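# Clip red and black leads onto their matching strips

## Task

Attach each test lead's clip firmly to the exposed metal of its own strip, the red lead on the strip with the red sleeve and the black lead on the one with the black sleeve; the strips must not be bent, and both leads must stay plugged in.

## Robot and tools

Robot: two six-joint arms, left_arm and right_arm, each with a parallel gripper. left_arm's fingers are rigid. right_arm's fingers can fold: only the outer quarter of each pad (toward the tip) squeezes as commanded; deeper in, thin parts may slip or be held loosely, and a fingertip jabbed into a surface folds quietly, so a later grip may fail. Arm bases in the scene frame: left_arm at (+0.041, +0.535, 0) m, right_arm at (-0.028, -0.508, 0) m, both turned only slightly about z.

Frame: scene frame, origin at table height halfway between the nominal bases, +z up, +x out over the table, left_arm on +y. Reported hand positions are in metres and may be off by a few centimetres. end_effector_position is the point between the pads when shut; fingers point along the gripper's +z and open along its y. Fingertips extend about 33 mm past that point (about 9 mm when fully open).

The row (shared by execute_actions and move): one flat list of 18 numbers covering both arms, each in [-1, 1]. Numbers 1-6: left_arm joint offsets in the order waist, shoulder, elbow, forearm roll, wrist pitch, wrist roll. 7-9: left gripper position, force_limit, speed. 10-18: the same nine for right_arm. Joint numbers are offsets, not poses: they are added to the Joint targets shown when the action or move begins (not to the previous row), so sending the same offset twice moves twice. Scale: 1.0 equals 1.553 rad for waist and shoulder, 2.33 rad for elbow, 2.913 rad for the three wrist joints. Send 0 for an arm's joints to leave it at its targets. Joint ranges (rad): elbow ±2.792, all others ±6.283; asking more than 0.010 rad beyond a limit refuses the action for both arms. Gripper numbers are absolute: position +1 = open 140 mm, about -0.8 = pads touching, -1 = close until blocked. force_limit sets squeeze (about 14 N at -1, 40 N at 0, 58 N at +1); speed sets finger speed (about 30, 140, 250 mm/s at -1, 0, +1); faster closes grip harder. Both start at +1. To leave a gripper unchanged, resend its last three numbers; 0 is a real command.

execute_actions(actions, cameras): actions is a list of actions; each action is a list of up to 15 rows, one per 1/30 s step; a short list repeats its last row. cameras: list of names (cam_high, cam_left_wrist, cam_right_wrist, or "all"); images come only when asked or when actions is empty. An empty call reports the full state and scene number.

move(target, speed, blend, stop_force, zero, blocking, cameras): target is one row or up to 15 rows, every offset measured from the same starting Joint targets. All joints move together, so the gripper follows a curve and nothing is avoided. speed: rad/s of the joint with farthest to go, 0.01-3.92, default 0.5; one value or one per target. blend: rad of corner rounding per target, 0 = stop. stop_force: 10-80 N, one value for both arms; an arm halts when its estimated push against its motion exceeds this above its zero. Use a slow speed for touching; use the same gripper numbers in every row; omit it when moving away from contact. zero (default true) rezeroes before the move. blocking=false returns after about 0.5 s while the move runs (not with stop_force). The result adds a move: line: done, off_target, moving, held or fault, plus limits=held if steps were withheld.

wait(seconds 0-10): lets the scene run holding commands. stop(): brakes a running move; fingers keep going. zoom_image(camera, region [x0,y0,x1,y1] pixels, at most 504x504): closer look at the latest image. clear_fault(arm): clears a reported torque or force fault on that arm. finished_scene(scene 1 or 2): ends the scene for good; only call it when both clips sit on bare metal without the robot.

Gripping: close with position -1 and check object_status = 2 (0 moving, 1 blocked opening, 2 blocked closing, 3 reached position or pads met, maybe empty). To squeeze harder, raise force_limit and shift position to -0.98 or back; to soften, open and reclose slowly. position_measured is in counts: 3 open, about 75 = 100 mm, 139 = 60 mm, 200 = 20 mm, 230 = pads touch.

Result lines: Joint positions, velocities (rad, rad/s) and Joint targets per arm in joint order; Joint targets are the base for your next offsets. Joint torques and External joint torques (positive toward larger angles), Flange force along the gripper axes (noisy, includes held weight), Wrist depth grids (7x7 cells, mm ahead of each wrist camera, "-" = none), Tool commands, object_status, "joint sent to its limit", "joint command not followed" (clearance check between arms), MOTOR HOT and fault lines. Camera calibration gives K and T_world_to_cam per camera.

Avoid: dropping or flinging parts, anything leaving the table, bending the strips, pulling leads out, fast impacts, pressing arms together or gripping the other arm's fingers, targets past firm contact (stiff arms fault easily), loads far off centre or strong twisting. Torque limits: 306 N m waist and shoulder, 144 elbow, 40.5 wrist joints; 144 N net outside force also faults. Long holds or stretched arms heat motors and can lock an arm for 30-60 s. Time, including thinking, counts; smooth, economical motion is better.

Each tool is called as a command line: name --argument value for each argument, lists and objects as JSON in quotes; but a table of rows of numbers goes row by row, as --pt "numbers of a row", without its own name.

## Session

execute_actions --actions '[]'

zoom_image --camera "cam_high" --region '[340, 80, 520, 230]'

Scene clock: 0.00 s.
left_arm: end_effector_position=(+0.1209, +1.0633, +0.1627) position_measured=3 object_status=3 end_effector_quat_wxyz=(-0.010, +0.105, +0.994, -0.025) | right_arm: end_effector_position=(+0.6421, -1.0097, +0.2871) position_measured=3 object_status=3 end_effector_quat_wxyz=(-0.129, +0.820, -0.225, +0.511)
Joint positions: left_arm=[1.335 0.103 1.981 0.016 1.11 -0.021] | right_arm=[-1.014 0.259 1.915 1.467 0.832 0.101]
Joint velocities: within noise
Joint torques (N m): no reading
External joint torques (N m): no reading
Flange force (N): no reading
Wrist depth (mm): cam_left_wrist=[277 274 273 269 267 266 263 / 288 284 282 281 279 276 270 / 300 298 296 292 290 289 286 / 313 305 307 305 301 298 294 / - 110 322 317 317 133 307 / - 339 337 334 329 132 91 / - 358 354 353 346 342 -] | cam_right_wrist=[3274 2911 2943 3011 870 2278 1858 / 3493 2911 3046 4158 757 - - / - 3969 4440 639 612 - - / 4596 - 809 615 535 442 - / 4596 122 - - 455 138 114 / - 105 - 530 - 377 102 / - - - - 395 - -]
Joint targets: left_arm=[1.335 0.103 1.981 0.016 1.110 -0.021] | right_arm=[-1.014 0.259 1.915 1.467 0.832 0.101]
Tool commands: left_gripper/position=+1.0 left_gripper/force_limit=+1.0 left_gripper/speed=+1.0 right_gripper/position=+1.0 right_gripper/force_limit=+1.0 right_gripper/speed=+1.0
camera_calibration:
cam_left_wrist: T_world_to_cam=[[0.150458, 0.987921, -0.0370843, -1.05565], [0.960869, -0.137308, 0.240576, 0.0111164], [0.232578, -0.0718298, -0.969922, 0.351432], [0, 0, 0, 1]] pos_world=[0.0664143, 1.06967, 0.299039]
cam_right_wrist: T_world_to_cam=[[-0.239865, -0.856697, -0.456656, -0.570886], [-0.605923, 0.499632, -0.619052, 1.08751], [0.7585, 0.128209, -0.638937, -0.0318878], [0, 0, 0, 1]] pos_world=[0.5462, -1.02834, 0.392154]

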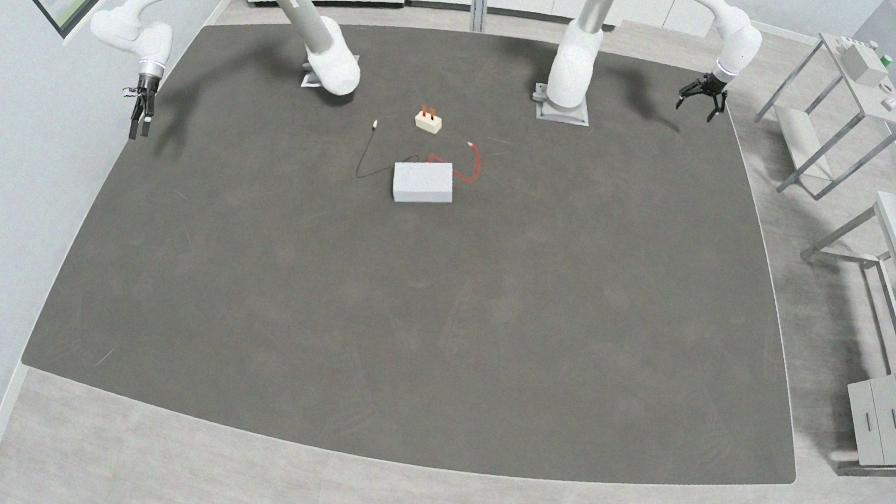

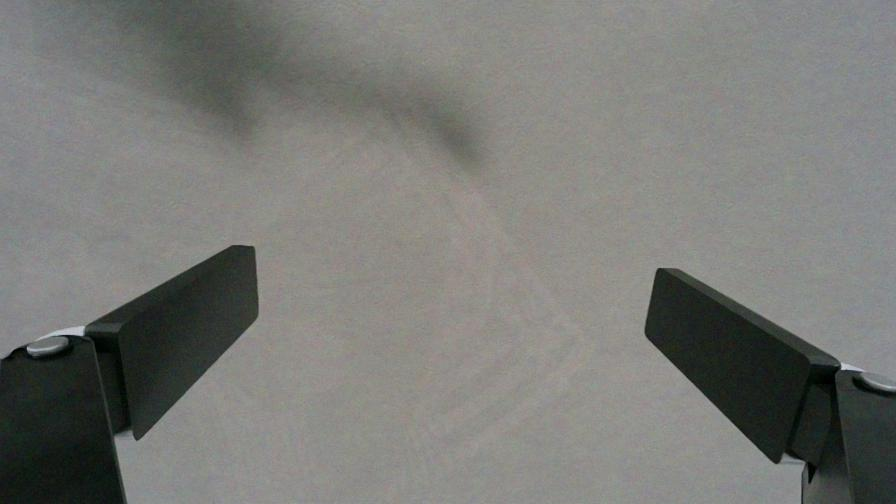

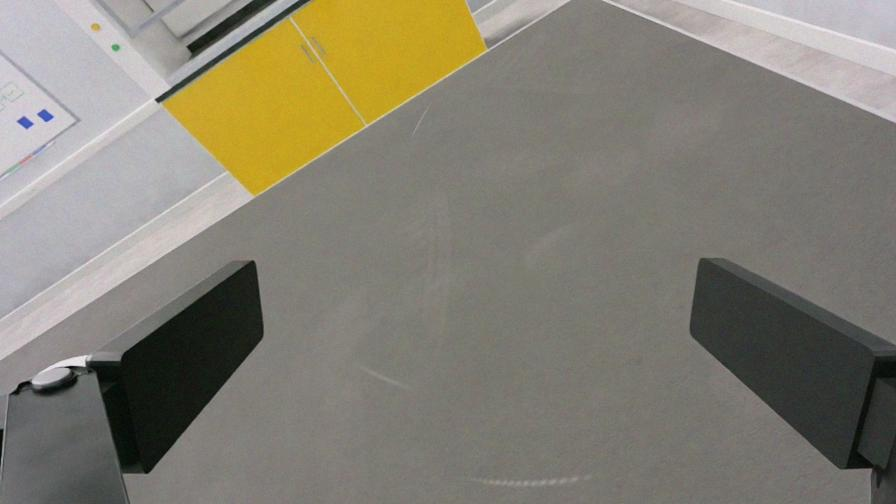

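Scaled by 2.800 from the camera's 896x504 image, which has a finer 1280x720 frame.

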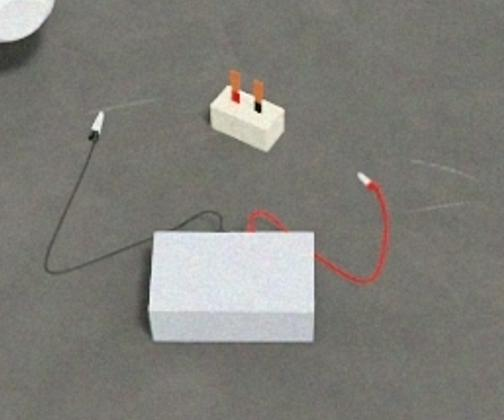

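move --target '[-0.8371,-0.0663,0.0585,-0.0055,-0.0294,0.9567,-0.39,-1,-1,0,0,0,0,0,0,1,-1,-1]' --speed 1.2

move --target '[-0.6452,0,0,0,0,0,-0.39,-1,-1,0,0,0,0,0,0,1,-1,-1]' --speed 0.8 --cameras '["cam_left_wrist"]'

Scene clock: 36.27 s.
left_arm: end_effector_position=(+0.5163, +0.5916, +0.1494) position_measured=178 object_status=3 end_effector_quat_wxyz=(+0.000, +0.840, -0.543, +0.000) | right_arm: end_effector_position=(+0.6421, -1.0097, +0.2871) position_measured=3 object_status=3 end_effector_quat_wxyz=(-0.129, +0.820, -0.225, +0.511)
Joint positions: left_arm=[0.034 0 2.118 0 1.024 2.765] | right_arm=[-1.014 0.259 1.915 1.467 0.832 0.101]
Joint torques (N m): left_arm=[2.61 -43.04 -33.44 3.64 0.15 0.41] | right_arm=[-1.78 -62.84 -36.96 2.25 1.3 -0.55]
External joint torques (N m): left_arm=[-2.58 7.02 -2.69 0.03 -0.18 -0.41] | right_arm=[1.87 -2.68 -1.9 -0.23 -0.32 0.53]
Flange force (N): left_arm=[10.5 -12.7 4.3] | right_arm=[4.9 -4.7 0.0]
Wrist depth (mm): cam_left_wrist=[251 253 253 256 257 259 261 / 261 263 266 267 269 270 270 / 272 275 277 279 281 283 284 / 286 287 288 288 293 296 299 / 299 297 94 304 123 308 313 / 310 - - 319 75 95 327 / - - - 339 - - 66] | cam_right_wrist=[2543 3156 2847 3046 - 2183 2201 / 3358 2879 3316 867 697 598 1819 / 3852 3852 - - 572 473 453 / 4678 1061 - - - - 400 / - 122 677 - - 137 114 / - 105 - - - 375 102 / - - - - 404 - -]
Joint targets: left_arm=[0.034 0.000 2.118 0.000 1.024 2.765] | right_arm=[-1.014 0.259 1.915 1.467 0.832 0.101]
move: done

Scene clock: 38.17 s.
left_arm: end_effector_position=(+0.3450, +0.1650, +0.1494) position_measured=178 object_status=3 end_effector_quat_wxyz=(+0.000, -0.476, +0.880, +0.000) | right_arm: end_effector_position=(+0.6421, -1.0097, +0.2871) position_measured=3 object_status=3 end_effector_quat_wxyz=(-0.129, +0.820, -0.225, +0.511)
Joint positions: left_arm=[-0.968 0 2.118 0 1.024 2.765] | right_arm=[-1.014 0.259 1.915 1.467 0.832 0.101]
Joint torques (N m): left_arm=[1.73 -42.81 -33.56 3.65 0.13 0.33] | right_arm=[-1.78 -62.62 -36.93 2.31 1.36 -0.58]
External joint torques (N m): left_arm=[-1.63 6.7 -2.36 0 -0.15 -0.33] | right_arm=[1.85 -2.83 -1.67 -0.3 -0.37 0.56]
Flange force (N): left_arm=[8.2 -12.5 4.3] | right_arm=[4.6 -5.1 -0.4]
Wrist depth (mm): cam_left_wrist=[250 254 255 255 257 259 263 / 260 263 265 264 269 270 272 / 233 274 276 281 280 282 284 / 217 269 289 286 290 297 299 / 225 297 94 303 123 309 313 / - - - 323 75 95 327 / - - - 338 - - 66] | cam_right_wrist=[2318 2943 2817 3046 - 2201 1898 / 3274 2977 3234 - 700 - 524 / 4294 4093 970 799 598 493 - / - 4158 - 624 548 - 373 / - 122 633 551 464 138 114 / - 105 - 480 431 375 102 / - - - 422 368 342 97]
Joint targets: left_arm=[-0.968 0.000 2.118 0.000 1.024 2.765] | right_arm=[-1.014 0.259 1.915 1.467 0.832 0.101]
move: done
camera_calibration:
cam_left_wrist: T_world_to_cam=[[-0.867348, 0.497499, 0.0141923, 0.222005], [0.483794, 0.836075, 0.258691, -0.32309], [0.116833, 0.231241, -0.965856, 0.211259], [0, 0, 0, 1]] pos_world=[0.324183, 0.110828, 0.284475]
Images, in order (width x height): cam_left_wrist 896x504.

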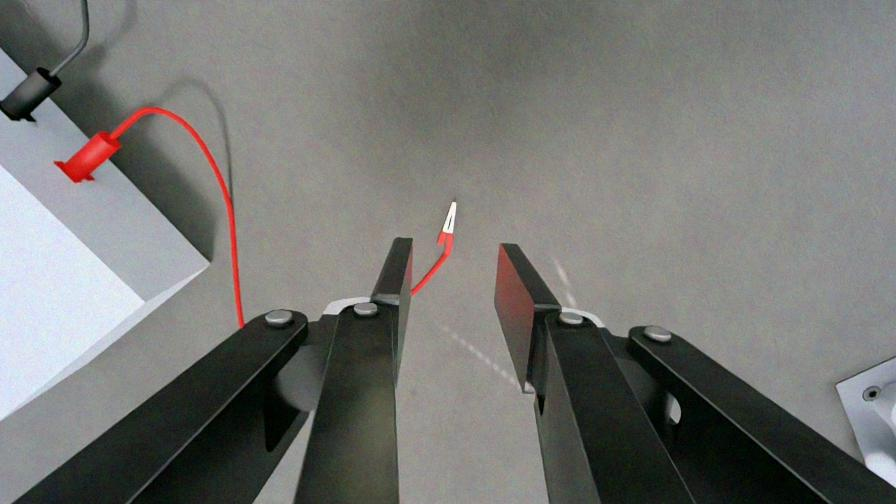

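zoom_image --camera "cam_left_wrist" --region '[400, 180, 500, 280]'

Scaled by 5.040 from the camera's 896x504 image, which has a finer 1280x720 frame.

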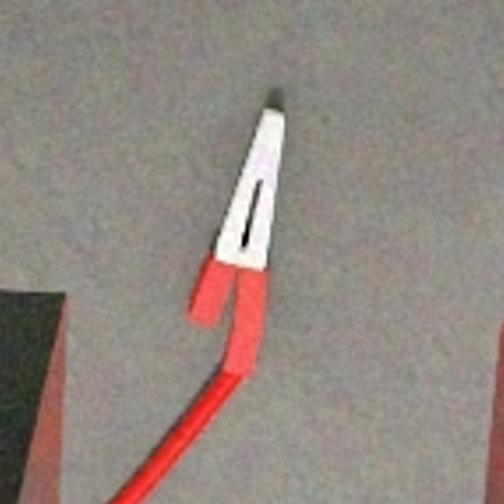

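move --target '[0.0290,0.0649,0.0398,0,-0.0666,0.0772,-0.45,-1,-1,0,0,0,0,0,0,1,-1,-1]' --speed 0.4

move --target '[0,0.0211,0.0082,0,-0.0178,0,-0.45,-1,-1,0,0,0,0,0,0,1,-1,-1]' --speed 0.04 --stop_force 10 --cameras '["cam_left_wrist"]'

zoom_image --camera "cam_left_wrist" --region '[370, 150, 540, 320]'

Scene clock: 67.50 s.
left_arm: end_effector_position=(+0.3599, +0.1808, +0.0599) position_measured=186 object_status=3 end_effector_quat_wxyz=(+0.000, -0.395, +0.919, +0.000) | right_arm: end_effector_position=(+0.6421, -1.0097, +0.2871) position_measured=3 object_status=3 end_effector_quat_wxyz=(-0.129, +0.820, -0.225, +0.511)
Joint positions: left_arm=[-0.923 0.1 2.21 0 0.83 2.99] | right_arm=[-1.014 0.259 1.915 1.467 0.832 0.101]
Joint torques (N m): left_arm=[1.91 -49.41 -28.47 3.21 0.02 0.19] | right_arm=[-1.71 -62.74 -36.97 2.3 1.31 -0.55]
External joint torques (N m): left_arm=[-1.88 7.67 -2.71 -0.04 -0.04 -0.19] | right_arm=[1.69 -2.86 -1.88 -0.28 -0.33 0.52]
Flange force (N): left_arm=[5.6 -15.3 8.1] | right_arm=[4.8 -4.8 -0.5]
Wrist depth (mm): cam_left_wrist=[172 173 174 175 176 178 178 / 179 180 181 183 184 185 187 / 187 189 189 191 192 195 195 / 195 196 198 196 201 204 204 / 188 204 96 205 115 212 214 / 173 - - 219 75 96 224 / - - - 232 - 73 63] | cam_right_wrist=[3358 2977 2817 3316 888 710 1794 / 3540 3011 3156 - - 594 1505 / - 5954 2787 - - 512 - / - - - - 504 463 - / - 122 - - - 138 108 / - 105 - 466 415 367 102 / - 574 - - - 345 -]
Joint targets: left_arm=[-0.923 0.101 2.210 0.000 0.830 2.990] | right_arm=[-1.014 0.259 1.915 1.467 0.832 0.101]
move: done

Scene clock: 69.63 s.
left_arm: end_effector_position=(+0.3599, +0.1807, +0.0366) position_measured=186 object_status=3 end_effector_quat_wxyz=(+0.000, -0.395, +0.919, +0.000) | right_arm: end_effector_position=(+0.6421, -1.0097, +0.2871) position_measured=3 object_status=3 end_effector_quat_wxyz=(-0.129, +0.820, -0.225, +0.511)
Joint positions: left_arm=[-0.923 0.133 2.23 0 0.778 2.99] | right_arm=[-1.014 0.259 1.915 1.467 0.832 0.101]
Joint torques (N m): left_arm=[2.13 -50.68 -27.12 3.01 0.07 0.34] | right_arm=[-2.08 -62.69 -36.75 2.29 1.33 -0.57]
External joint torques (N m): left_arm=[-2.11 7.3 -2.46 -0.01 -0.08 -0.34] | right_arm=[1.93 -3.36 -2.19 -0.24 -0.35 0.55]
Flange force (N): left_arm=[6.3 -13.9 8.8] | right_arm=[5.4 -5.5 -0.6]
Wrist depth (mm): cam_left_wrist=[151 152 153 154 155 156 157 / 158 159 160 161 162 163 164 / 164 165 166 167 169 170 172 / 172 173 174 173 176 178 179 / 178 179 94 180 113 186 188 / 174 69 - 194 75 87 198 / - - - 204 - 73 205] | cam_right_wrist=[2568 3011 2787 3119 873 801 1912 / 3638 2977 3156 - 672 - 1578 / 4030 3119 963 - 599 527 434 / 5954 3796 824 - 518 431 399 / 4516 122 682 613 - 137 108 / - 112 539 - 425 362 102 / - 597 504 - 380 342 97]
Joint targets: left_arm=[-0.923 0.133 2.230 0.000 0.778 2.990] | right_arm=[-1.014 0.259 1.915 1.467 0.832 0.101]
move: done
camera_calibration:
cam_left_wrist: T_world_to_cam=[[-0.764287, 0.644728, 0.0138444, 0.165034], [0.625592, 0.73605, 0.258581, -0.347307], [0.156524, 0.206291, -0.96589, 0.0871259], [0, 0, 0, 1]] pos_world=[0.329768, 0.131261, 0.171676]
Images, in order (width x height): cam_left_wrist 896x504.

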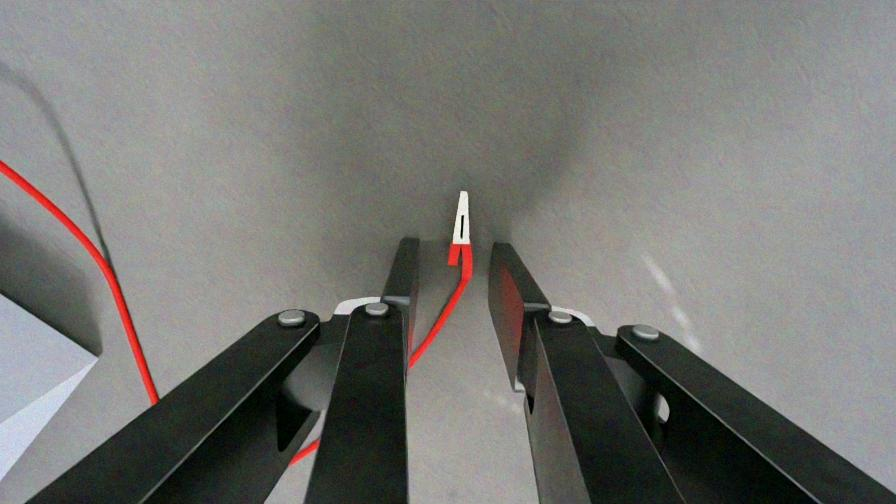

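Scaled by 2.965 from the camera's 896x504 image, which has a finer 1280x720 frame.

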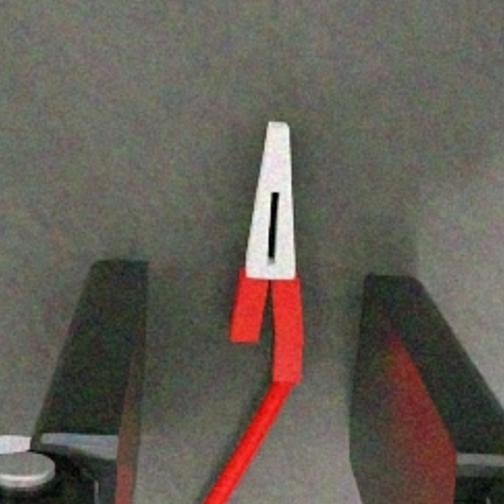

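move --target '[0,0,0,0,0,0,-1,-1,-1,0,0,0,0,0,0,1,-1,-1]' --cameras '["cam_left_wrist"]'

zoom_image --camera "cam_left_wrist" --region '[390, 150, 530, 320]'

Scene clock: 76.23 s.
left_arm: end_effector_position=(+0.3599, +0.1807, +0.0366) position_measured=220 object_status=0 end_effector_quat_wxyz=(+0.000, -0.395, +0.919, +0.000) | right_arm: end_effector_position=(+0.6421, -1.0097, +0.2871) position_measured=3 object_status=3 end_effector_quat_wxyz=(-0.129, +0.820, -0.225, +0.511)
Joint positions: left_arm=[-0.923 0.133 2.23 0 0.778 2.99] | right_arm=[-1.014 0.259 1.915 1.467 0.832 0.101]
Joint torques (N m): left_arm=[2.23 -50.81 -26.74 2.99 0.15 0.33] | right_arm=[-1.76 -62.89 -36.83 2.33 1.32 -0.54]
External joint torques (N m): left_arm=[-2.22 7.38 -2.89 0.02 -0.17 -0.33] | right_arm=[1.91 -3.02 -2.14 -0.3 -0.33 0.52]
Flange force (N): left_arm=[6.5 -14.7 8.8] | right_arm=[5.3 -5.0 -0.3]
Wrist depth (mm): cam_left_wrist=[151 152 153 154 155 156 158 / 158 158 160 161 162 163 164 / 165 165 166 168 169 170 171 / 172 173 174 173 177 178 180 / 178 181 179 98 181 187 188 / 186 186 82 - 83 193 199 / - - - - - 67 207] | cam_right_wrist=[- 2943 2977 3195 956 2063 1832 / 3588 3046 3402 - - 665 - / - 4093 1023 663 625 - - / 3742 1015 - - 545 - 391 / - 122 688 - 462 137 108 / - 112 - 487 - - 102 / - 604 493 - - 340 -]
Joint targets: left_arm=[-0.923 0.133 2.230 0.000 0.778 2.990] | right_arm=[-1.014 0.259 1.915 1.467 0.832 0.101]
move: done
camera_calibration:
cam_left_wrist: T_world_to_cam=[[-0.764287, 0.644728, 0.0138444, 0.165034], [0.625592, 0.73605, 0.258581, -0.347307], [0.156524, 0.206291, -0.96589, 0.0871259], [0, 0, 0, 1]] pos_world=[0.329768, 0.131261, 0.171676]
Images, in order (width x height): cam_left_wrist 896x504.

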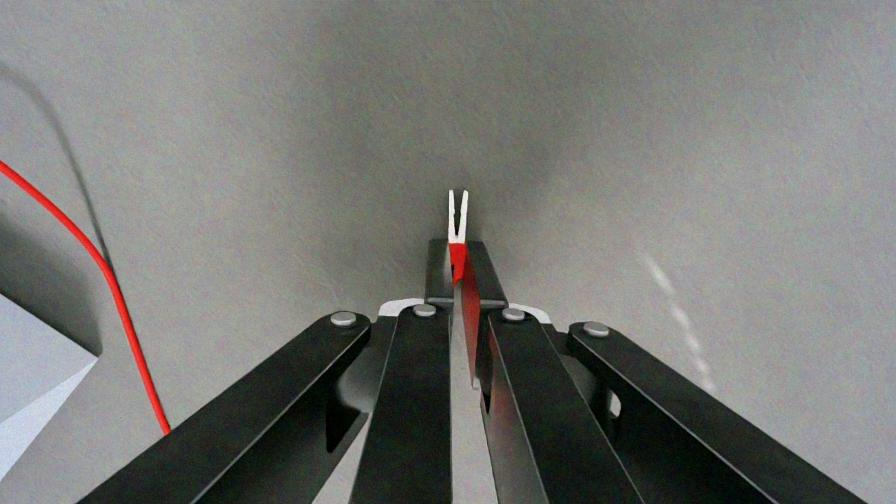

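Scaled by 2.965 from the camera's 896x504 image, which has a finer 1280x720 frame.

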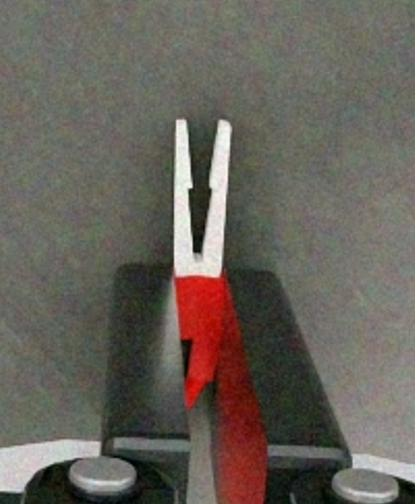

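move --pt "0 -0.0886 -0.0465 0 0.0847 0 -1 -1 -1 0 0 0 0 0 0 1 -1 -1" --pt "-0.1283 -0.0173 -0.1573 0 0.1353 0.1960 -1 -1 -1 0 0 0 0 0 0 1 -1 -1" --pt "-0.2695 0.0975 -0.1925 0 0.1022 0.7671 -1 -1 -1 0 0 0 0 0 0 1 -1 -1" --speed '[0.4,0.6,0.7]' --blend '[0.06,0.06,0]' --cameras '["cam_high","cam_left_wrist"]'

zoom_image --camera "cam_left_wrist" --region '[370, 0, 570, 260]'

zoom_image --camera "cam_high" --region '[350, 80, 480, 180]'

Scene clock: 122.57 s.
left_arm: end_effector_position=(+0.2342, -0.1036, +0.1495) position_measured=220 object_status=2 end_effector_quat_wxyz=(+0.000, +0.796, +0.605, +0.000) | right_arm: end_effector_position=(+0.6421, -1.0097, +0.2871) position_measured=3 object_status=3 end_effector_quat_wxyz=(-0.129, +0.820, -0.225, +0.511)
Joint positions: left_arm=[-1.341 0.285 1.781 0 1.076 5.224] | right_arm=[-1.014 0.259 1.915 1.467 0.832 0.101]
Joint torques (N m): left_arm=[2.3 -74.44 -34.61 3.85 0.22 0.62] | right_arm=[-1.81 -62.84 -36.92 2.32 1.35 -0.52]
External joint torques (N m): left_arm=[-2.25 8.15 -2.35 -0.03 -0.18 -0.62] | right_arm=[1.74 -3.19 -2.14 -0.27 -0.36 0.49]
Flange force (N): left_arm=[-16.0 5.0 4.4] | right_arm=[5.2 -5.1 -0.6]
Wrist depth (mm): cam_left_wrist=[252 253 254 216 257 259 261 / 262 264 267 226 269 270 271 / 273 275 276 277 279 282 284 / 285 288 289 285 292 295 297 / 299 299 297 98 301 309 312 / 312 69 82 - 83 321 326 / - - - - - 67 341] | cam_right_wrist=[2757 2943 2943 3082 - 2318 1819 / 3493 3493 3011 897 668 - 498 / 4516 4294 4225 - - 504 447 / 4440 - - 653 523 423 - / - 121 636 573 - 138 108 / - 105 - 470 - - 102 / - 547 571 427 379 342 94]
Joint targets: left_arm=[-1.341 0.285 1.781 0.000 1.076 5.225] | right_arm=[-1.014 0.259 1.915 1.467 0.832 0.101]
move: done
camera_calibration:
cam_left_wrist: T_world_to_cam=[[0.977497, -0.210471, 0.0141816, -0.245952], [-0.206938, -0.943694, 0.258106, -0.0674943], [-0.0409407, -0.255232, -0.966013, 0.272945], [0, 0, 0, 1]] pos_world=[0.237625, -0.0457954, 0.284577]
Images, in order (width x height): cam_high 896x504, cam_left_wrist 896x504.

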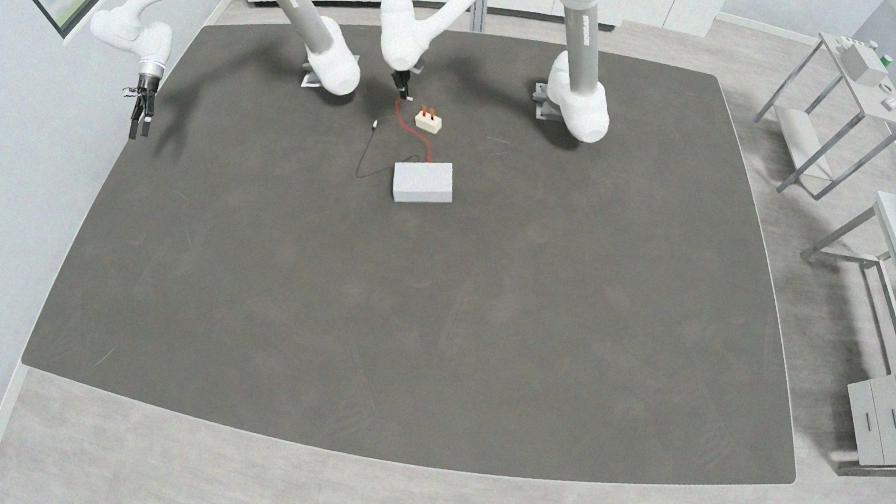

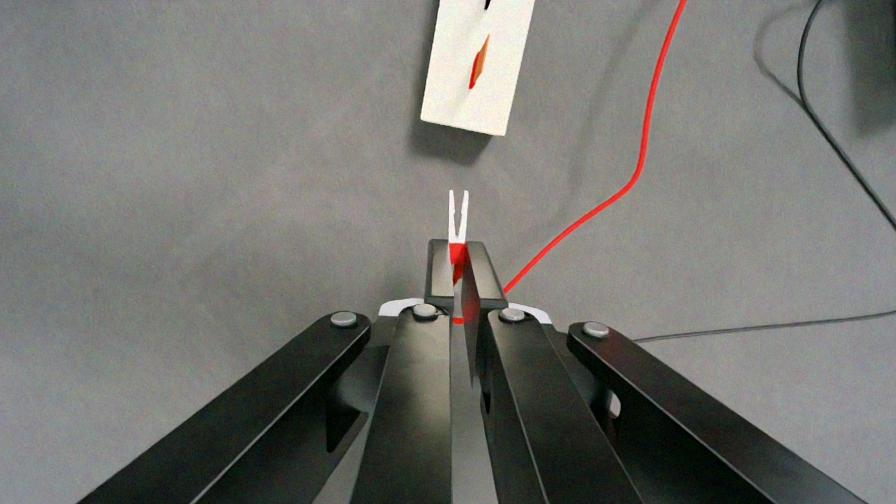

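Scaled by 1.938 from the camera's 896x504 image, which has a finer 1280x720 frame.

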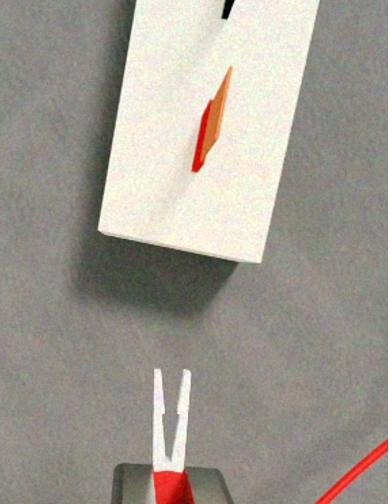

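Scaled by 3.877 from the camera's 896x504 image, which has a finer 1280x720 frame.

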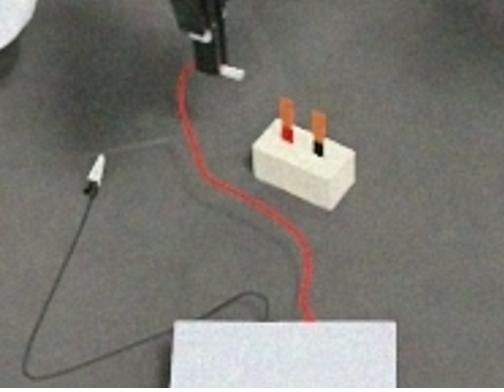

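move --target '[0.0125,-0.0077,0.0324,0,-0.0219,0.0650,-1,-1,-1,0,0,0,0,0,0,1,-1,-1]' --speed 0.2 --cameras '["cam_high","cam_left_wrist"]'

zoom_image --camera "cam_left_wrist" --region '[370, 40, 570, 260]'

zoom_image --camera "cam_high" --region '[390, 80, 470, 140]'

Scene clock: 150.13 s.
left_arm: end_effector_position=(+0.2401, -0.0757, +0.1208) position_measured=220 object_status=2 end_effector_quat_wxyz=(+0.000, +0.844, +0.536, +0.000) | right_arm: end_effector_position=(+0.6421, -1.0097, +0.2871) position_measured=3 object_status=3 end_effector_quat_wxyz=(-0.129, +0.820, -0.225, +0.511)
Joint positions: left_arm=[-1.322 0.273 1.856 0 1.012 5.414] | right_arm=[-1.014 0.259 1.915 1.467 0.832 0.101]
Joint torques (N m): left_arm=[1.85 -71.9 -32.8 3.64 0.36 0.36] | right_arm=[-1.58 -62.87 -36.89 2.3 1.3 -0.53]
External joint torques (N m): left_arm=[-1.82 8.08 -2.91 0.06 -0.33 -0.36] | right_arm=[1.58 -2.76 -1.89 -0.28 -0.32 0.51]
Flange force (N): left_arm=[-14.6 9.1 5.2] | right_arm=[4.8 -4.5 -0.5]
Wrist depth (mm): cam_left_wrist=[227 227 229 190 231 232 233 / 236 238 238 197 241 242 243 / 246 247 249 206 252 253 255 / 256 254 260 257 262 264 266 / 269 270 267 98 270 277 279 / - 69 82 - 83 289 293 / - - - - - 67 305] | cam_right_wrist=[2471 2977 3852 3082 894 2000 1940 / 3638 3195 3119 906 686 590 1679 / 4158 4596 3046 856 606 493 414 / - 4093 837 - 568 444 404 / - 122 - - - 138 109 / - 105 - - 404 364 102 / - 562 - - - 338 -]
Joint targets: left_arm=[-1.322 0.273 1.857 0.000 1.012 5.414] | right_arm=[-1.014 0.259 1.915 1.467 0.832 0.101]
move: done
camera_calibration:
cam_left_wrist: T_world_to_cam=[[0.927853, -0.372674, 0.0142379, -0.245806], [-0.363472, -0.895072, 0.258331, 0.00869013], [-0.0835296, -0.244869, -0.965951, 0.2637], [0, 0, 0, 1]] pos_world=[0.253257, -0.0192553, 0.255976]
Images, in order (width x height): cam_high 896x504, cam_left_wrist 896x504.

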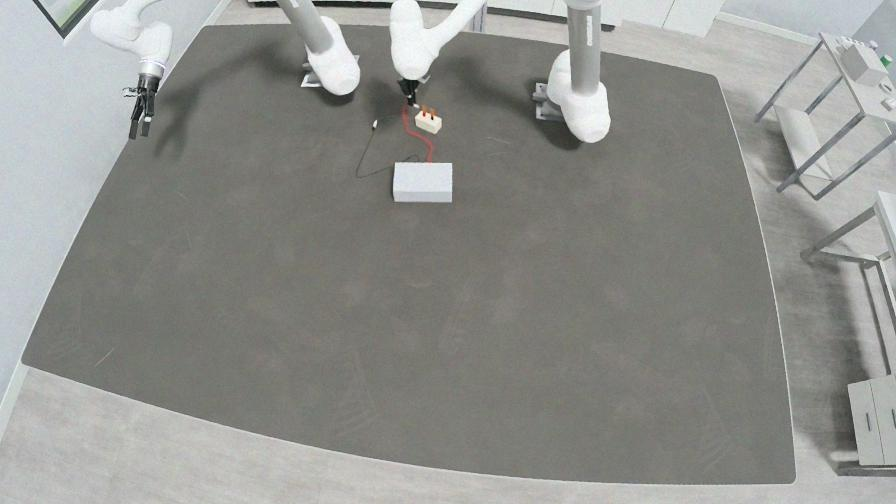

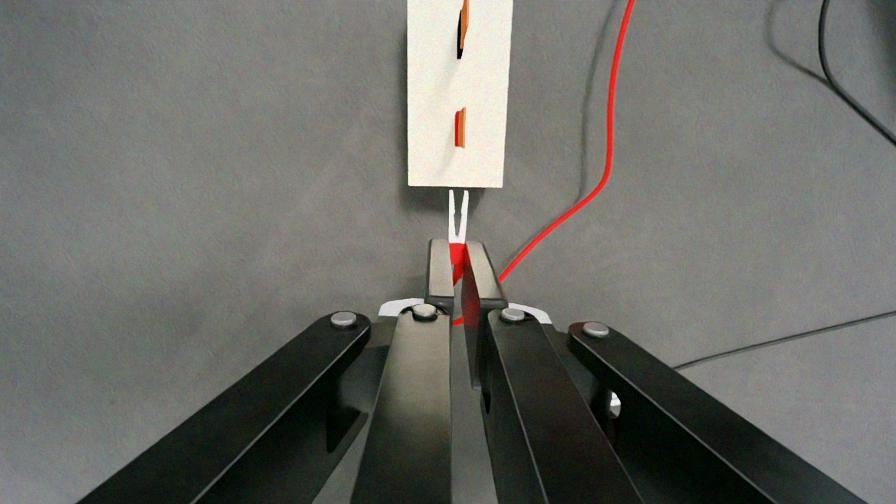

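Scaled by 2.291 from the camera's 896x504 image, which has a finer 1280x720 frame.

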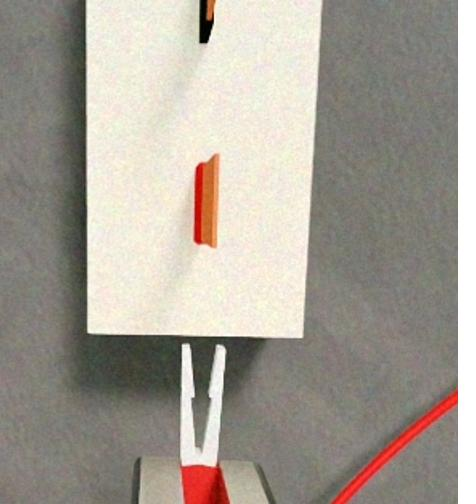

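Scaled by 6.300 from the camera's 896x504 image, which has a finer 1280x720 frame.

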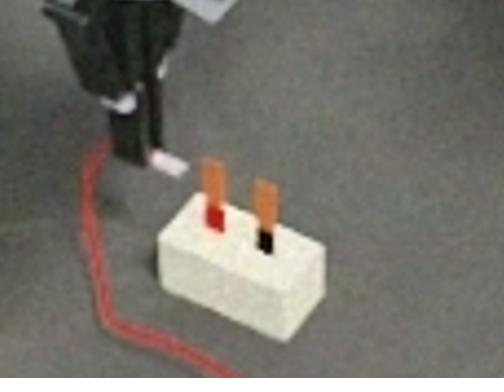

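move --target '[0.0178,-0.0170,0.0166,0,-0.0042,0.0095,-1,-1,-1,0,0,0,0,0,0,1,-1,-1]' --speed 0.05 --stop_force 10 --cameras '["cam_high","cam_left_wrist"]'

zoom_image --camera "cam_left_wrist" --region '[370, 40, 570, 260]'

zoom_image --camera "cam_high" --region '[390, 80, 470, 140]'

Scene clock: 167.33 s.
left_arm: end_effector_position=(+0.2514, -0.0513, +0.1192) position_measured=220 object_status=2 end_effector_quat_wxyz=(+0.000, +0.844, +0.536, +0.000) | right_arm: end_effector_position=(+0.6421, -1.0097, +0.2871) position_measured=3 object_status=3 end_effector_quat_wxyz=(-0.129, +0.820, -0.225, +0.511)
Joint positions: left_arm=[-1.294 0.246 1.895 0 1 5.442] | right_arm=[-1.014 0.259 1.915 1.467 0.832 0.101]
Joint torques (N m): left_arm=[2.43 -69.06 -32.81 3.65 0.17 0.34] | right_arm=[-1.81 -62.44 -36.9 2.32 1.34 -0.57]
External joint torques (N m): left_arm=[-2.4 8.12 -2.69 0.03 -0.14 -0.34] | right_arm=[1.97 -3.12 -1.82 -0.31 -0.34 0.54]
Flange force (N): left_arm=[-14.7 8.5 5.3] | right_arm=[4.8 -5.5 -0.5]
Wrist depth (mm): cam_left_wrist=[226 226 228 225 230 231 232 / 234 236 236 197 239 241 242 / 244 246 248 205 250 252 253 / 255 257 259 211 262 263 265 / 267 269 265 98 270 276 277 / 280 69 82 - 84 284 292 / - - - - - 67 304] | cam_right_wrist=[2568 3234 2787 3011 - 2047 1885 / 3588 2911 3274 853 799 534 1985 / 5136 3358 3742 759 621 484 435 / - 1044 777 606 - 139 - / - 122 700 - 449 138 108 / - 112 660 - 437 370 102 / - - - 427 406 339 97]
Joint targets: left_arm=[-1.294 0.246 1.895 0.000 1.000 5.442] | right_arm=[-1.014 0.259 1.915 1.467 0.832 0.101]
move: done
camera_calibration:
cam_left_wrist: T_world_to_cam=[[0.927774, -0.372873, 0.0141627, -0.24704], [-0.36365, -0.895015, 0.258276, 0.0351011], [-0.0836283, -0.244772, -0.965967, 0.268998], [0, 0, 0, 1]] pos_world=[0.264458, 0.00514486, 0.254276]
Images, in order (width x height): cam_high 896x504, cam_left_wrist 896x504.

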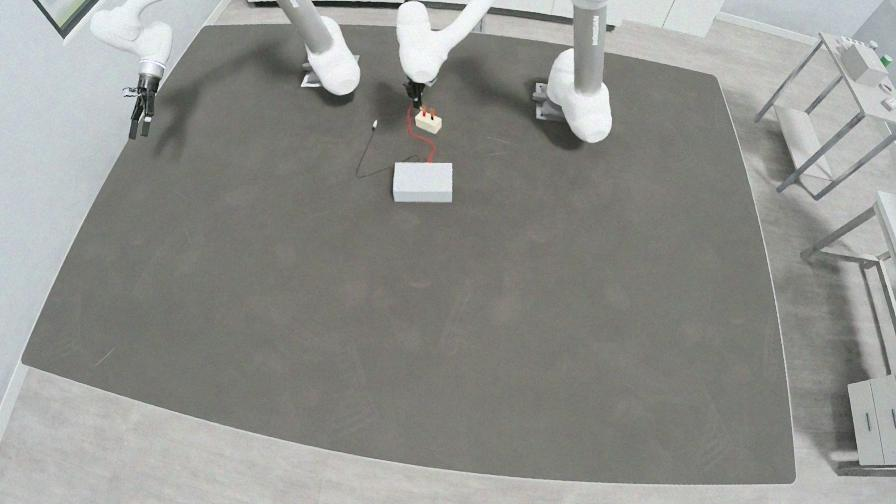

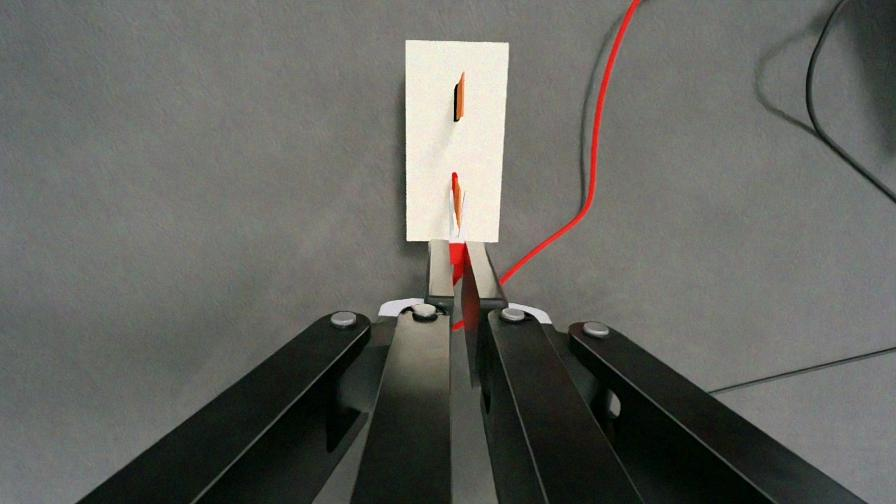

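Scaled by 2.291 from the camera's 896x504 image, which has a finer 1280x720 frame.

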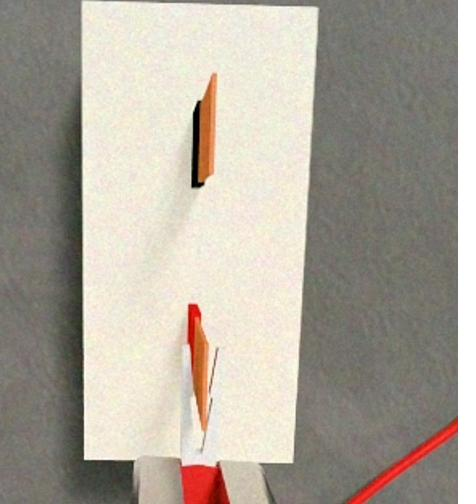

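Scaled by 6.300 from the camera's 896x504 image, which has a finer 1280x720 frame.

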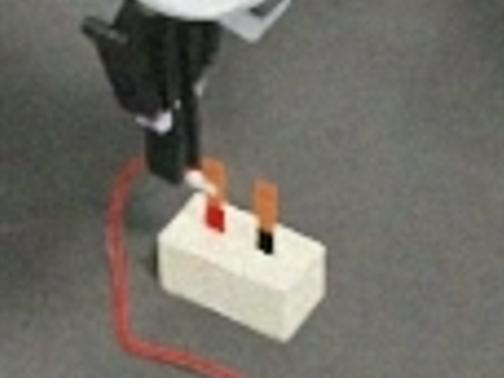

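move --pt "0 -0.0018 -0.0014 0 0.0021 0 -1 -1 -1 0 0 0 0 0 0 1 -1 -1" --pt "0 -0.0018 -0.0014 0 0.0021 0 -0.47 -1 -1 0 0 0 0 0 0 1 -1 -1" --pt "0 -0.0416 -0.0352 0 0.0503 0 -0.47 -1 -1 0 0 0 0 0 0 1 -1 -1" --speed '[0.05,0.05,0.2]' --cameras '["cam_high","cam_left_wrist"]'

zoom_image --camera "cam_left_wrist" --region '[350, 60, 570, 300]'

zoom_image --camera "cam_high" --region '[350, 80, 470, 170]'

Scene clock: 183.97 s.
left_arm: end_effector_position=(+0.2514, -0.0512, +0.1996) position_measured=188 object_status=3 end_effector_quat_wxyz=(+0.000, +0.844, +0.536, +0.000) | right_arm: end_effector_position=(+0.6421, -1.0097, +0.2871) position_measured=3 object_status=3 end_effector_quat_wxyz=(-0.129, +0.820, -0.225, +0.511)
Joint positions: left_arm=[-1.294 0.182 1.813 0 1.146 5.442] | right_arm=[-1.014 0.259 1.915 1.467 0.832 0.101]
Joint torques (N m): left_arm=[2.07 -64.37 -35.66 3.88 0.45 0.4] | right_arm=[-1.77 -62.9 -36.86 2.29 1.31 -0.53]
External joint torques (N m): left_arm=[-2.09 7.34 -2.6 0.08 -0.42 -0.4] | right_arm=[1.7 -3.25 -2.11 -0.25 -0.32 0.51]
Flange force (N): left_arm=[-13.9 8.2 2.9] | right_arm=[5.1 -5.1 -0.8]
Wrist depth (mm): cam_left_wrist=[296 297 300 300 302 304 270 / 313 309 310 276 315 317 320 / 322 323 328 322 329 330 333 / 336 337 340 338 343 345 348 / 353 351 93 122 115 363 366 / 367 - - 379 74 86 382 / - - - 396 - 72 67] | cam_right_wrist=[2977 2879 2943 3274 891 2239 1807 / 3742 3156 3156 916 691 608 507 / 4225 3969 906 746 590 - 441 / 4366 4030 740 637 532 423 398 / 4440 121 639 578 489 138 108 / - 105 625 521 413 - 102 / - - - - 372 335 -]
Joint targets: left_arm=[-1.294 0.182 1.813 0.000 1.147 5.442] | right_arm=[-1.014 0.259 1.915 1.467 0.832 0.101]
move: done
camera_calibration:
cam_left_wrist: T_world_to_cam=[[0.927806, -0.37279, 0.0142729, -0.248187], [-0.363592, -0.895023, 0.258328, 0.0143925], [-0.0835278, -0.244868, -0.965952, 0.346655], [0, 0, 0, 1]] pos_world=[0.264457, 0.0052448, 0.334676]
Images, in order (width x height): cam_high 896x504, cam_left_wrist 896x504.

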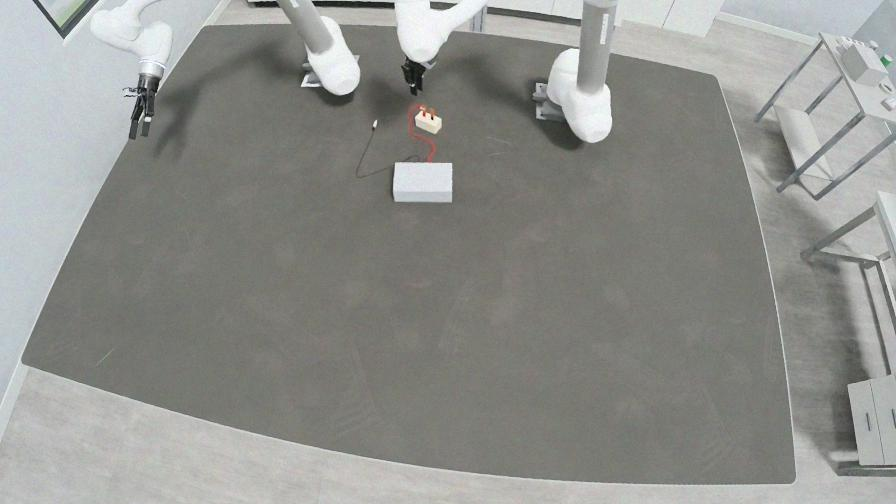

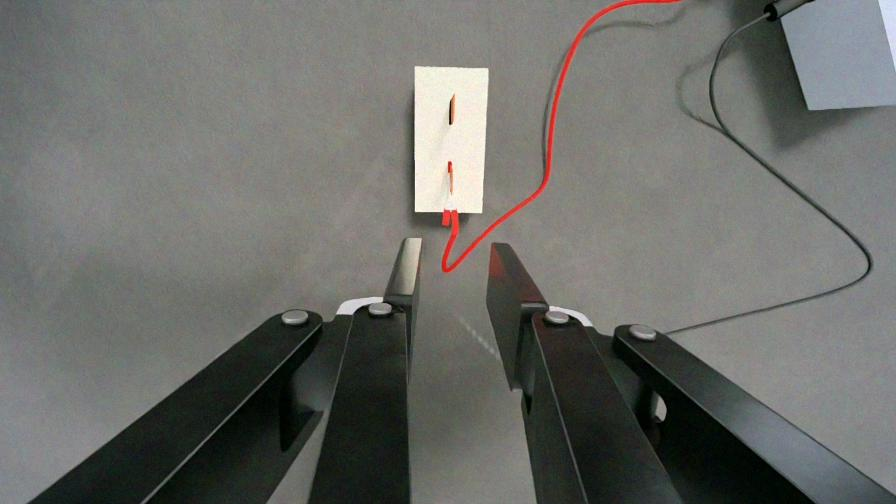

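Scaled by 2.100 from the camera's 896x504 image, which has a finer 1280x720 frame.

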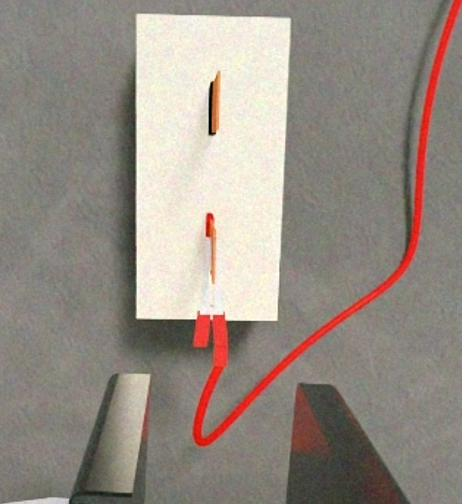

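Scaled by 4.200 from the camera's 896x504 image, which has a finer 1280x720 frame.

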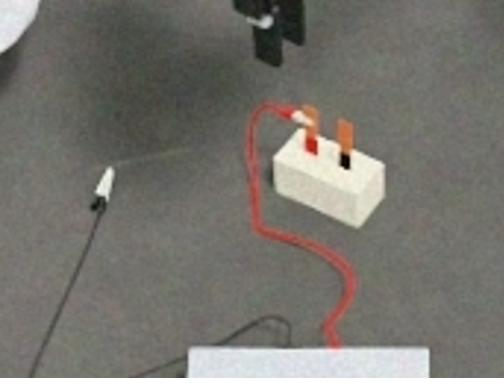

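move --target '[0.0129,0.1895,-0.1251,0,-0.0011,-0.6361,-0.45,-1,-1,0,0,0,0,0,0,1,-1,-1]' --speed 0.7 --cameras '["cam_left_wrist"]'

zoom_image --camera "cam_left_wrist" --region '[360, 100, 560, 300]'

Scene clock: 201.43 s.
left_arm: end_effector_position=(+0.3152, -0.2103, +0.1395) position_measured=186 object_status=3 end_effector_quat_wxyz=(+0.000, +0.069, +0.998, +0.000) | right_arm: end_effector_position=(+0.6421, -1.0097, +0.2871) position_measured=3 object_status=3 end_effector_quat_wxyz=(-0.129, +0.820, -0.225, +0.511)
Joint positions: left_arm=[-1.274 0.476 1.522 0 1.143 3.589] | right_arm=[-1.014 0.259 1.915 1.467 0.832 0.101]
Joint torques (N m): left_arm=[2.29 -94.86 -35.73 3.82 0.17 0.34] | right_arm=[-1.76 -62.87 -36.89 2.3 1.32 -0.57]
External joint torques (N m): left_arm=[-2.28 9.05 -2.49 0.07 -0.15 -0.34] | right_arm=[2.01 -3.3 -2.11 -0.28 -0.33 0.55]
Flange force (N): left_arm=[-5.9 -18.1 4.0] | right_arm=[5.3 -5.5 -0.5]
Wrist depth (mm): cam_left_wrist=[240 243 245 247 248 248 250 / 253 253 255 257 258 254 220 / 263 264 267 267 270 272 271 / 274 276 277 276 282 285 286 / 287 286 96 288 113 297 302 / 297 - - 303 75 96 314 / - - - 324 - 73 284] | cam_right_wrist=[3156 2911 2943 2787 814 2183 1871 / 3638 2495 3156 891 - 550 - / 2943 4093 977 738 598 - - / 4366 5821 809 608 546 - - / - 122 - - - 138 114 / - 113 566 510 407 - 102 / - - 485 452 - - 97]
Joint targets: left_arm=[-1.274 0.476 1.522 0.000 1.143 3.589] | right_arm=[-1.014 0.259 1.915 1.467 0.832 0.101]
move: done
camera_calibration:
cam_left_wrist: T_world_to_cam=[[0.0800107, 0.996697, 0.0138857, 0.189444], [0.962539, -0.0808741, 0.2588, -0.336114], [0.259069, -0.00734124, -0.965831, 0.196949], [0, 0, 0, 1]] pos_world=[0.257342, -0.214556, 0.274576]
Images, in order (width x height): cam_left_wrist 896x504.

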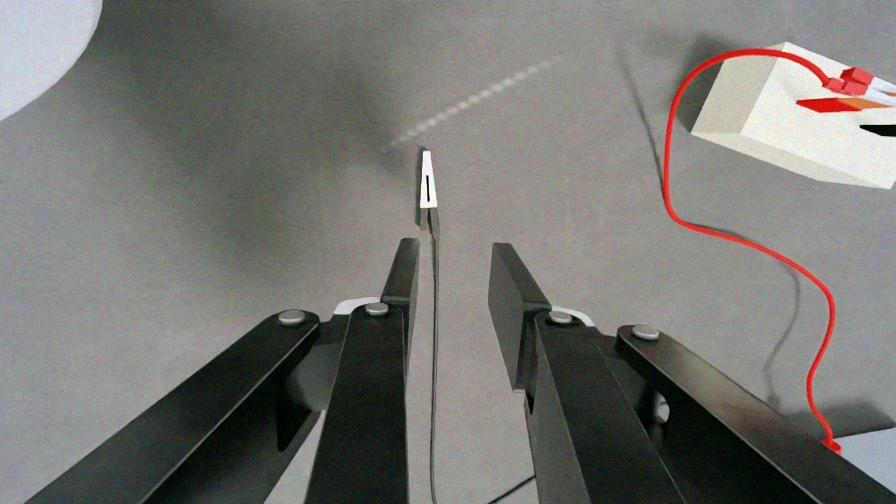

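Scaled by 2.520 from the camera's 896x504 image, which has a finer 1280x720 frame.

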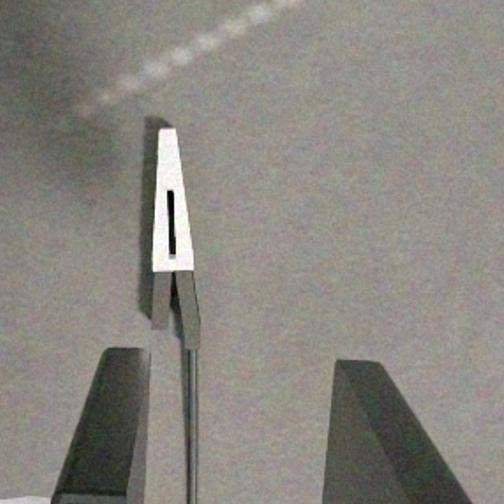

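move --target '[-0.0011,0.0514,0.0139,0,-0.0383,-0.0100,-0.45,-1,-1,0,0,0,0,0,0,1,-1,-1]' --speed 0.3

move --target '[0,0.0126,0.0065,0,-0.0119,0,-0.45,-1,-1,0,0,0,0,0,0,1,-1,-1]' --speed 0.04 --stop_force 10 --cameras '["cam_left_wrist"]'

zoom_image --camera "cam_left_wrist" --region '[370, 150, 540, 320]'

Scene clock: 218.37 s.
left_arm: end_effector_position=(+0.3181, -0.2239, +0.0597) position_measured=186 object_status=3 end_effector_quat_wxyz=(+0.000, +0.055, +0.998, +0.000) | right_arm: end_effector_position=(+0.6421, -1.0097, +0.2871) position_measured=3 object_status=3 end_effector_quat_wxyz=(-0.129, +0.820, -0.225, +0.511)
Joint positions: left_arm=[-1.276 0.556 1.554 0 1.032 3.56] | right_arm=[-1.014 0.259 1.915 1.467 0.832 0.101]
Joint torques (N m): left_arm=[2.2 -101.37 -33.59 3.65 -0.12 0.36] | right_arm=[-1.88 -62.85 -36.91 2.33 1.31 -0.56]
External joint torques (N m): left_arm=[-2.19 10.14 -2.63 0.04 0.13 -0.36] | right_arm=[2.02 -3.49 -2.17 -0.29 -0.31 0.54]
Flange force (N): left_arm=[-6.1 -19.5 6.4] | right_arm=[5.4 -5.7 -0.7]
Wrist depth (mm): cam_left_wrist=[170 171 173 174 176 177 177 / 178 179 180 181 183 184 182 / 185 186 188 188 192 193 194 / 194 195 197 195 199 201 202 / 203 203 96 204 113 210 212 / 211 - - 218 75 96 223 / - - - 229 - 73 231] | cam_right_wrist=[2757 2911 2977 3119 782 2130 1819 / 3234 3011 3119 - - 598 1559 / 3402 4440 919 - 633 - - / - 1044 - 624 497 428 426 / - 122 - - - 138 108 / - 105 - 483 - - 102 / - - - 452 - 337 97]
Joint targets: left_arm=[-1.276 0.556 1.554 0.000 1.032 3.560] | right_arm=[-1.014 0.259 1.915 1.467 0.832 0.101]
move: done

Scene clock: 220.10 s.
left_arm: end_effector_position=(+0.3181, -0.2238, +0.0366) position_measured=186 object_status=3 end_effector_quat_wxyz=(+0.000, +0.055, +0.998, +0.000) | right_arm: end_effector_position=(+0.6421, -1.0097, +0.2871) position_measured=3 object_status=3 end_effector_quat_wxyz=(-0.129, +0.820, -0.225, +0.511)
Joint positions: left_arm=[-1.276 0.576 1.569 0 0.997 3.56] | right_arm=[-1.014 0.259 1.915 1.467 0.832 0.101]
Joint torques (N m): left_arm=[2.38 -100.95 -32.98 3.57 0.14 0.37] | right_arm=[-1.94 -62.72 -36.97 2.31 1.34 -0.57]
External joint torques (N m): left_arm=[-2.38 8.95 -2.36 0.03 -0.13 -0.37] | right_arm=[1.89 -3.18 -2.05 -0.27 -0.36 0.55]
Flange force (N): left_arm=[-4.7 -17.1 6.6] | right_arm=[5.2 -5.3 -0.5]
Wrist depth (mm): cam_left_wrist=[150 151 152 153 154 155 156 / 156 157 158 159 161 162 163 / 163 163 165 167 168 169 170 / 171 171 173 170 174 177 178 / 178 179 96 178 113 185 188 / 185 69 - 192 75 85 197 / - - - 202 - 73 203] | cam_right_wrist=[- 3082 2879 3046 794 2147 1898 / 3638 2847 3195 970 - 578 526 / 4093 4516 - 704 631 480 467 / 4516 - - 642 524 453 - / 4516 121 - - - 137 114 / - 105 550 - 409 370 102 / - - 496 439 - - 94]
Joint targets: left_arm=[-1.276 0.576 1.569 0.000 0.997 3.560] | right_arm=[-1.014 0.259 1.915 1.467 0.832 0.101]
move: done
camera_calibration:
cam_left_wrist: T_world_to_cam=[[0.0526082, 0.998509, 0.0145667, 0.213189], [0.964444, -0.0545859, 0.25859, -0.308074], [0.259, 0.000444802, -0.965877, 0.0984755], [0, 0, 0, 1]] pos_world=[0.260399, -0.229731, 0.171675]
Images, in order (width x height): cam_left_wrist 896x504.

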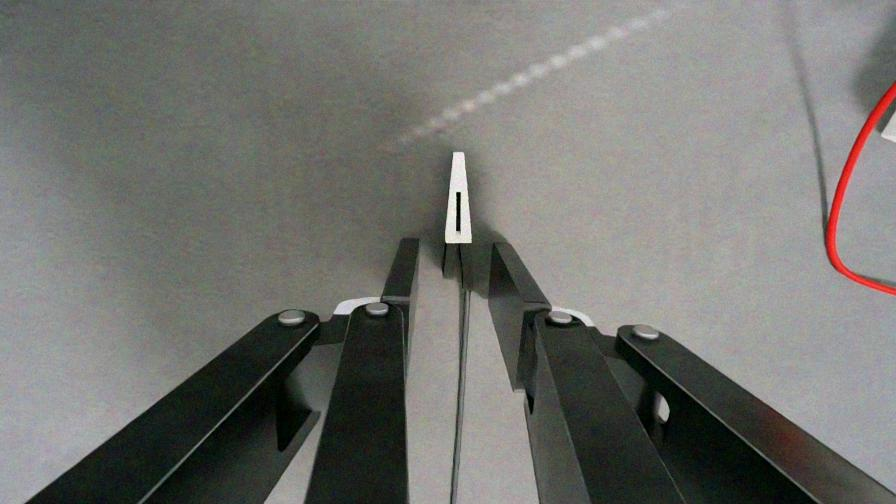

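Scaled by 2.965 from the camera's 896x504 image, which has a finer 1280x720 frame.

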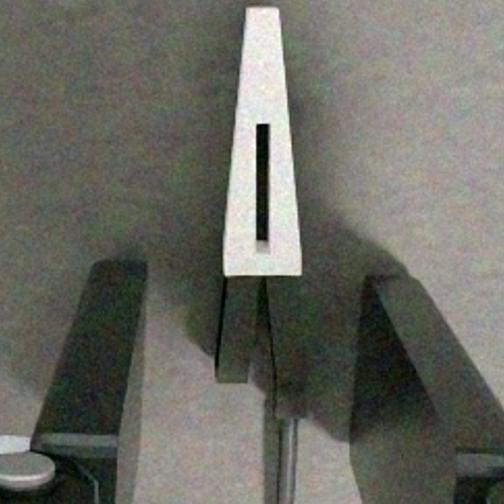

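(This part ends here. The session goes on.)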